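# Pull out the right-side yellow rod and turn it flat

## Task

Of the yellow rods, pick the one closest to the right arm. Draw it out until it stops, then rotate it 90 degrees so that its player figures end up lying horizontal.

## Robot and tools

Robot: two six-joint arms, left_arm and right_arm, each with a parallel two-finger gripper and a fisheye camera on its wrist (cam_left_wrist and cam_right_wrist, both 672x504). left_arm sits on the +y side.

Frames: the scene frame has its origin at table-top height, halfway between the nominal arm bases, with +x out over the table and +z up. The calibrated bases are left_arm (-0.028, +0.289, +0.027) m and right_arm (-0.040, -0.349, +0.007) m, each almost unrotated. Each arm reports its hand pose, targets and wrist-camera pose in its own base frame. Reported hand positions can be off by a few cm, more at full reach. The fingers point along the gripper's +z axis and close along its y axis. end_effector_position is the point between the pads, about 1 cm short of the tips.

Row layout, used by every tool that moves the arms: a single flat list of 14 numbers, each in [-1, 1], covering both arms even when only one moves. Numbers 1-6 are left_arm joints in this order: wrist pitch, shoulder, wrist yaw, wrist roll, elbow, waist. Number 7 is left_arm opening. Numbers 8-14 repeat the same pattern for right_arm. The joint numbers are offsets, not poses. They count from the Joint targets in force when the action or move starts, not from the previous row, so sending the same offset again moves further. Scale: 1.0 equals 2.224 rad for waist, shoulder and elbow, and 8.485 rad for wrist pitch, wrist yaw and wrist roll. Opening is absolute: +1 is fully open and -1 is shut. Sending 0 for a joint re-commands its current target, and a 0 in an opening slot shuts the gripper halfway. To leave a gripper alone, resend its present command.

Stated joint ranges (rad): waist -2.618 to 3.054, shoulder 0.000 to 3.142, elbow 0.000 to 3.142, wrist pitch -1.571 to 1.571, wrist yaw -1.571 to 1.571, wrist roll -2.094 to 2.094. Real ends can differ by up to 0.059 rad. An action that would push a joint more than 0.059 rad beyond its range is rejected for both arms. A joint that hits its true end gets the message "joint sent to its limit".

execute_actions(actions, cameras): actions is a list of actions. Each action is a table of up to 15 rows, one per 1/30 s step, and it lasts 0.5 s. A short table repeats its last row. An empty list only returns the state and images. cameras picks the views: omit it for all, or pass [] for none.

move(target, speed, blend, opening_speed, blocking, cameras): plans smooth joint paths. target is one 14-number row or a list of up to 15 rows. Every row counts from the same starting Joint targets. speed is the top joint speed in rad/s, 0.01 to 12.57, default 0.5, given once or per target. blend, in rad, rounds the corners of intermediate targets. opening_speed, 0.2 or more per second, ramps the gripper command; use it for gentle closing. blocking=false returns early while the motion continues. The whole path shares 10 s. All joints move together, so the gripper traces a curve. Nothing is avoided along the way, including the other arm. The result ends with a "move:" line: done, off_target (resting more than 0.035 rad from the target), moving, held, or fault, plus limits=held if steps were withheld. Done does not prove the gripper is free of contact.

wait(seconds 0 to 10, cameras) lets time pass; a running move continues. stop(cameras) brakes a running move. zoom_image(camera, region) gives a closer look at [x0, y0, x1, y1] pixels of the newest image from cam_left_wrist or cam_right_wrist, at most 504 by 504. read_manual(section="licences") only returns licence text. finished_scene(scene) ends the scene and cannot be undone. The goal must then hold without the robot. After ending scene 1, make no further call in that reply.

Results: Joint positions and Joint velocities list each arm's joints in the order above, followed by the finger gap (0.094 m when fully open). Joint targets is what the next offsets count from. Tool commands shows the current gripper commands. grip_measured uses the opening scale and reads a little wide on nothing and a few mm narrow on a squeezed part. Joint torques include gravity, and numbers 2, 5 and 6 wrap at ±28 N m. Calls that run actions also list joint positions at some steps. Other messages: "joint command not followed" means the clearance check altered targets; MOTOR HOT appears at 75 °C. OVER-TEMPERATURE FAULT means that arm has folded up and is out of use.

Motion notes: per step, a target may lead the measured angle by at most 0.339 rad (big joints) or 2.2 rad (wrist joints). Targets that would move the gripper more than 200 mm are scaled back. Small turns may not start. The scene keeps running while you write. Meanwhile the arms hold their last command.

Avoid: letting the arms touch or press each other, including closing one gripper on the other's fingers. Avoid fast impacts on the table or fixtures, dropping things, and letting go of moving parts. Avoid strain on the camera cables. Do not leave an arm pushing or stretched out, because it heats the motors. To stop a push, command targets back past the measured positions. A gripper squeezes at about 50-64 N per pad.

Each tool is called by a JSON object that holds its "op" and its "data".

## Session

{"op": "execute_actions", "data": {"actions": []}}

Scene clock: 0.00 s.
left_arm: end_effector_position=(+0.4148, +0.0165, +0.1259) grip_measured=+1.000 end_effector_quat_wxyz=(+0.618, -0.002, +0.786, +0.007) | right_arm: end_effector_position=(+0.3922, -0.0470, +0.1045) grip_measured=+1.000 end_effector_quat_wxyz=(+0.587, +0.099, +0.798, -0.097)
Joint names: [wrist pitch, shoulder, wrist yaw, wrist roll, elbow, waist]
Joint positions: left_arm=[0.901 1.55 0.039 0.018 0.411 0.054 0.094] | right_arm=[0.87 1.537 0.277 0.046 0.357 0.003 0.094]
Joint velocities: within noise
Joint torques (N m): no reading
Heat: left arm: 40 °C; right arm: 39 °C.
Joint targets: left_arm=[0.889 1.548 0.039 0.019 0.413 0.054] | right_arm=[0.861 1.534 0.277 0.048 0.360 0.003]
Tool commands: left_gripper/opening=+1.0 right_gripper/opening=+1.0
camera_calibration:
cam_left_wrist: T_world_to_cam=[[-0.0177666, -0.985889, 0.166453, -0.00796993], [-0.580802, -0.125334, -0.804339, 0.378982], [0.813851, -0.110967, -0.570379, -0.140833], [0, 0, 0, 1]] pos_world=[0.334589, 0.0240143, 0.225829]
cam_right_wrist: T_world_to_cam=[[-0.259579, -0.939623, 0.222998, 0.0249194], [-0.669667, 0.00876005, -0.74261, 0.372385], [0.695819, -0.3421, -0.631508, -0.103244], [0, 0, 0, 1]] pos_world=[0.327681, -0.015167, 0.20578]

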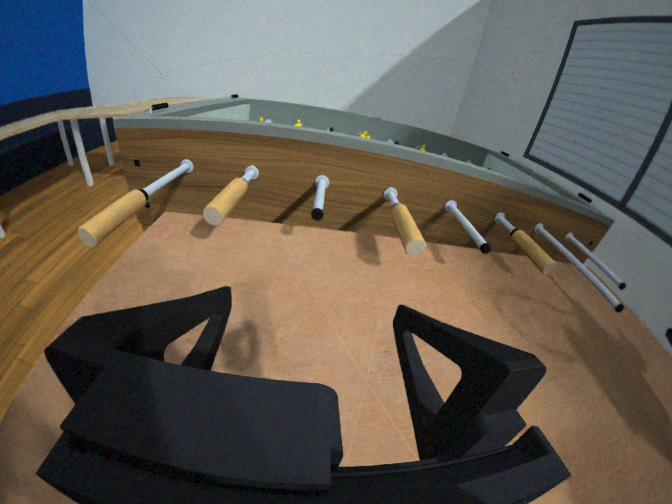

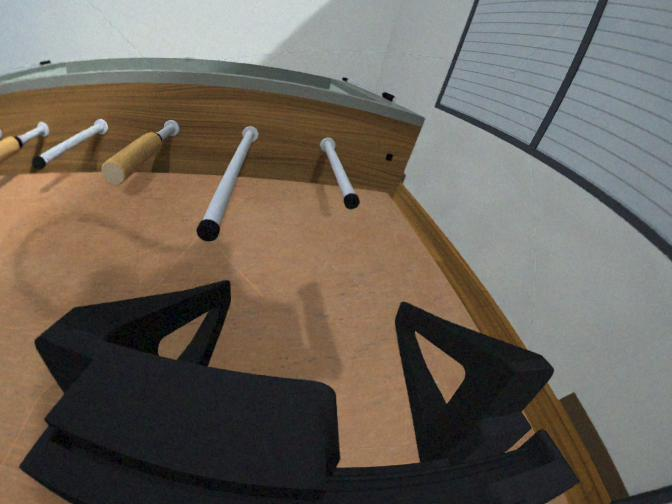

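{"op": "move", "data": {"target": [[0,0,0,0,0,0,1,0,-0.09,0.0118,-0.059,0,0.135,0.5],[0,0,0,0,0,0,1,0.0481,0.4294,0.0256,-0.1907,0.4083,0.1871,0.5]], "speed": 1.3, "blend": 0.1, "cameras": ["cam_right_wrist"]}}

Scene clock: 36.67 s.
left_arm: end_effector_position=(+0.4148, +0.0165, +0.1259) grip_measured=+1.000 end_effector_quat_wxyz=(+0.618, -0.002, +0.786, +0.007) | right_arm: end_effector_position=(+0.5791, +0.1636, +0.0765) grip_measured=+0.502 end_effector_quat_wxyz=(+0.488, -0.474, +0.515, -0.521)
Joint names: [wrist pitch, shoulder, wrist yaw, wrist roll, elbow, waist]
Joint positions: left_arm=[0.901 1.55 0.039 0.018 0.411 0.054 0.094] | right_arm=[1.249 2.475 0.49 -1.573 1.247 0.415 0.071]
Joint velocities: within noise
Joint torques (N m): left_arm=[1.85 -6.82 0 0.02 5.65 -0.06] | right_arm=[1.83 -10.3 0.09 0.03 6.39 0.39]
Heat: left arm: 40 °C; right arm: 41 °C.
Joint targets: left_arm=[0.889 1.548 0.039 0.019 0.413 0.054] | right_arm=[1.269 2.489 0.495 -1.570 1.268 0.420]
move: done
camera_calibration:
cam_right_wrist: T_world_to_cam=[[-0.0551429, 0.174386, 0.983132, -0.08123], [-0.46834, -0.874113, 0.12878, 0.43628], [0.881826, -0.453339, 0.129873, -0.326702], [0, 0, 0, 1]] pos_world=[0.487943, 0.247416, 0.0661056]
Images, in order (width x height): cam_right_wrist 672x504.

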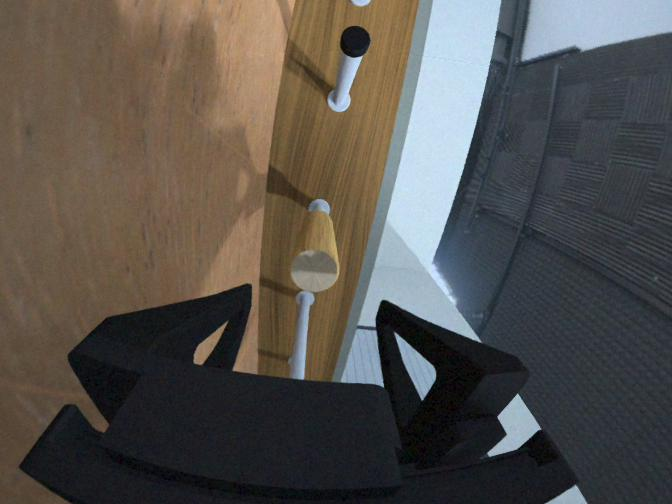

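{"op": "move", "data": {"target": [[0,0,0,0,0,0,1,-0.0339,0.0769,-0.0074,0,0.1749,-0.0339,0.5],[0,0,0,0,0,0,1,-0.0339,0.0769,-0.0074,0,0.1749,-0.0339,-0.6]], "speed": 0.35, "opening_speed": 1.5, "cameras": ["cam_right_wrist"]}}

Scene clock: 53.07 s.
left_arm: end_effector_position=(+0.4148, +0.0165, +0.1259) grip_measured=+1.000 end_effector_quat_wxyz=(+0.618, -0.002, +0.786, +0.007) | right_arm: end_effector_position=(+0.6529, +0.1574, +0.0764) grip_measured=-0.311 end_effector_quat_wxyz=(+0.478, -0.474, +0.521, -0.525)
Joint names: [wrist pitch, shoulder, wrist yaw, wrist roll, elbow, waist]
Joint positions: left_arm=[0.901 1.55 0.039 0.018 0.411 0.054 0.094] | right_arm=[1.004 2.632 0.445 -1.574 1.636 0.351 0.032]
Joint velocities: within noise
Joint torques (N m): left_arm=[1.85 -6.82 -0.01 0 5.63 -0.03] | right_arm=[1.47 -11 -0.1 0.04 7.42 -0.61]
Heat: left arm: 40 °C; right arm: 41 °C.
Joint targets: left_arm=[0.889 1.548 0.039 0.019 0.413 0.054] | right_arm=[0.981 2.660 0.432 -1.570 1.657 0.344]
move: done
camera_calibration:
cam_right_wrist: T_world_to_cam=[[-0.03978, 0.181923, 0.982508, -0.0871139], [-0.482985, -0.864286, 0.140478, 0.472539], [0.874724, -0.468949, 0.122248, -0.386878], [0, 0, 0, 1]] pos_world=[0.563175, 0.242831, 0.0665037]
Images, in order (width x height): cam_right_wrist 672x504.

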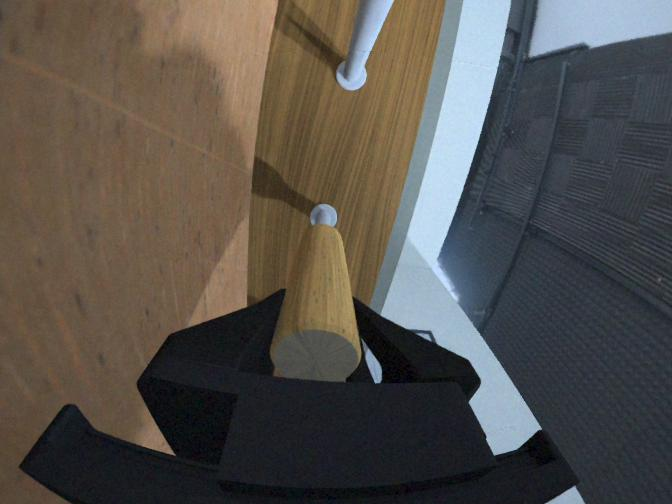

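{"op": "move", "data": {"target": [[0,0,0,0,0,0,1,0.021,-0.07,0.0042,0.0672,-0.1402,0.024,-0.6],[0,0,0,0,0,0,1,0.0371,-0.1117,0.0106,0.1379,-0.2433,0.0487,-0.6],[0,0,0,0,0,0,1,0.0386,-0.1643,0.0176,0.1889,-0.3286,0.0757,-0.6],[0,0,0,0,0,0,1,0.0247,-0.2581,0.0291,0.1999,-0.4332,0.123,-0.6]], "speed": 0.6, "blend": 0.05, "cameras": ["cam_right_wrist"]}}

Scene clock: 89.23 s.
left_arm: end_effector_position=(+0.4148, +0.0165, +0.1259) grip_measured=+1.000 end_effector_quat_wxyz=(+0.618, -0.002, +0.786, +0.007) | right_arm: end_effector_position=(+0.4786, +0.1748, +0.0667) grip_measured=-0.312 end_effector_quat_wxyz=(+0.642, +0.011, +0.766, -0.021)
Joint names: [wrist pitch, shoulder, wrist yaw, wrist roll, elbow, waist]
Joint positions: left_arm=[0.901 1.55 0.039 0.018 0.411 0.054 0.094] | right_arm=[1.126 2.168 0.582 0.098 0.832 0.544 0.032]
Joint velocities: within noise
Joint torques (N m): left_arm=[1.87 -6.78 0 0.02 5.63 -0.05] | right_arm=[2.24 -15.79 1.18 0.34 -6.16 6.63]
Heat: left arm: 40 °C; right arm: 42 °C.
Joint targets: left_arm=[0.889 1.548 0.039 0.019 0.413 0.054] | right_arm=[1.191 2.086 0.679 0.126 0.693 0.618]
move: off_target (right_arm); right_arm: the elbow is farthest, 0.139 rad from its target
camera_calibration:
cam_right_wrist: T_world_to_cam=[[-0.0612032, -0.977547, 0.201632, 0.177356], [-0.556581, -0.134263, -0.819873, 0.376406], [0.828536, -0.162403, -0.535867, -0.212635], [0, 0, 0, 1]] pos_world=[0.396531, 0.189379, 0.158901]
Images, in order (width x height): cam_right_wrist 672x504.

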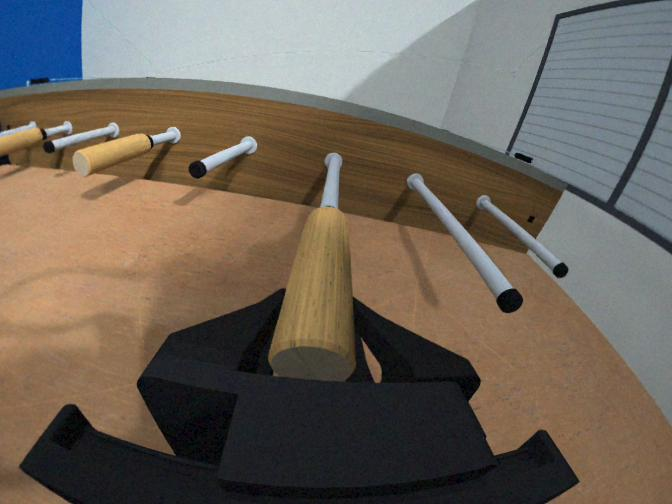

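{"op": "move", "data": {"target": [[0,0,0,0,0,0,1,-0.0061,0.0295,-0.0091,0,0.05,-0.0266,-0.6],[0,0,0,0,0,0,1,-0.0061,0.0295,-0.0091,0,0.05,-0.0266,0.5]], "speed": 0.6, "opening_speed": 1.5, "cameras": ["cam_right_wrist"]}}

Scene clock: 94.93 s.
left_arm: end_effector_position=(+0.4148, +0.0165, +0.1259) grip_measured=+1.000 end_effector_quat_wxyz=(+0.618, -0.002, +0.786, +0.007) | right_arm: end_effector_position=(+0.4736, +0.1756, +0.0640) grip_measured=+0.497 end_effector_quat_wxyz=(+0.641, +0.016, +0.767, -0.021)
Joint names: [wrist pitch, shoulder, wrist yaw, wrist roll, elbow, waist]
Joint positions: left_arm=[0.901 1.55 0.039 0.018 0.411 0.054 0.094] | right_arm=[1.133 2.168 0.598 0.111 0.818 0.555 0.07]
Joint velocities: within noise
Joint torques (N m): left_arm=[1.86 -6.76 0 0.01 5.65 -0.05] | right_arm=[1.64 -10.19 0.17 0.16 3.21 0.28]
Heat: left arm: 40 °C; right arm: 44 °C.
Joint targets: left_arm=[0.889 1.548 0.039 0.019 0.413 0.054] | right_arm=[1.139 2.152 0.601 0.126 0.805 0.558]
move: done; target 2's new numbers were sent with right_arm's elbow 0.041 rad from that target
camera_calibration:
cam_right_wrist: T_world_to_cam=[[-0.0668773, -0.97839, 0.195652, 0.181552], [-0.560178, -0.125451, -0.818818, 0.371559], [0.825668, -0.16436, -0.539683, -0.207912], [0, 0, 0, 1]] pos_world=[0.391948, 0.190068, 0.156512]
Images, in order (width x height): cam_right_wrist 672x504.

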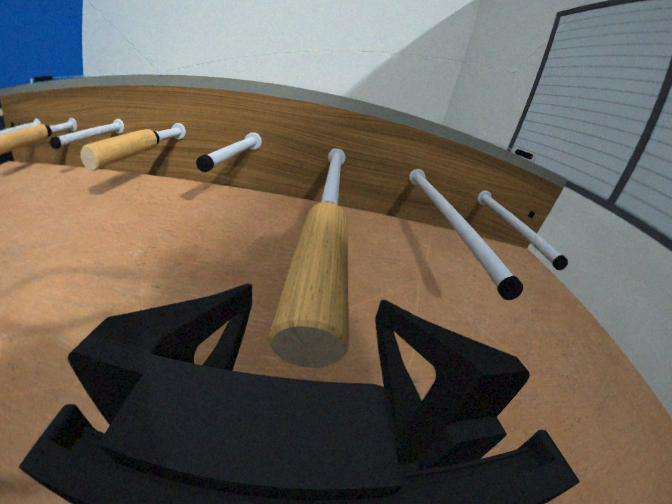

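{"op": "finished_scene", "data": {"scene": 3}}

The scene is finished: the task was done.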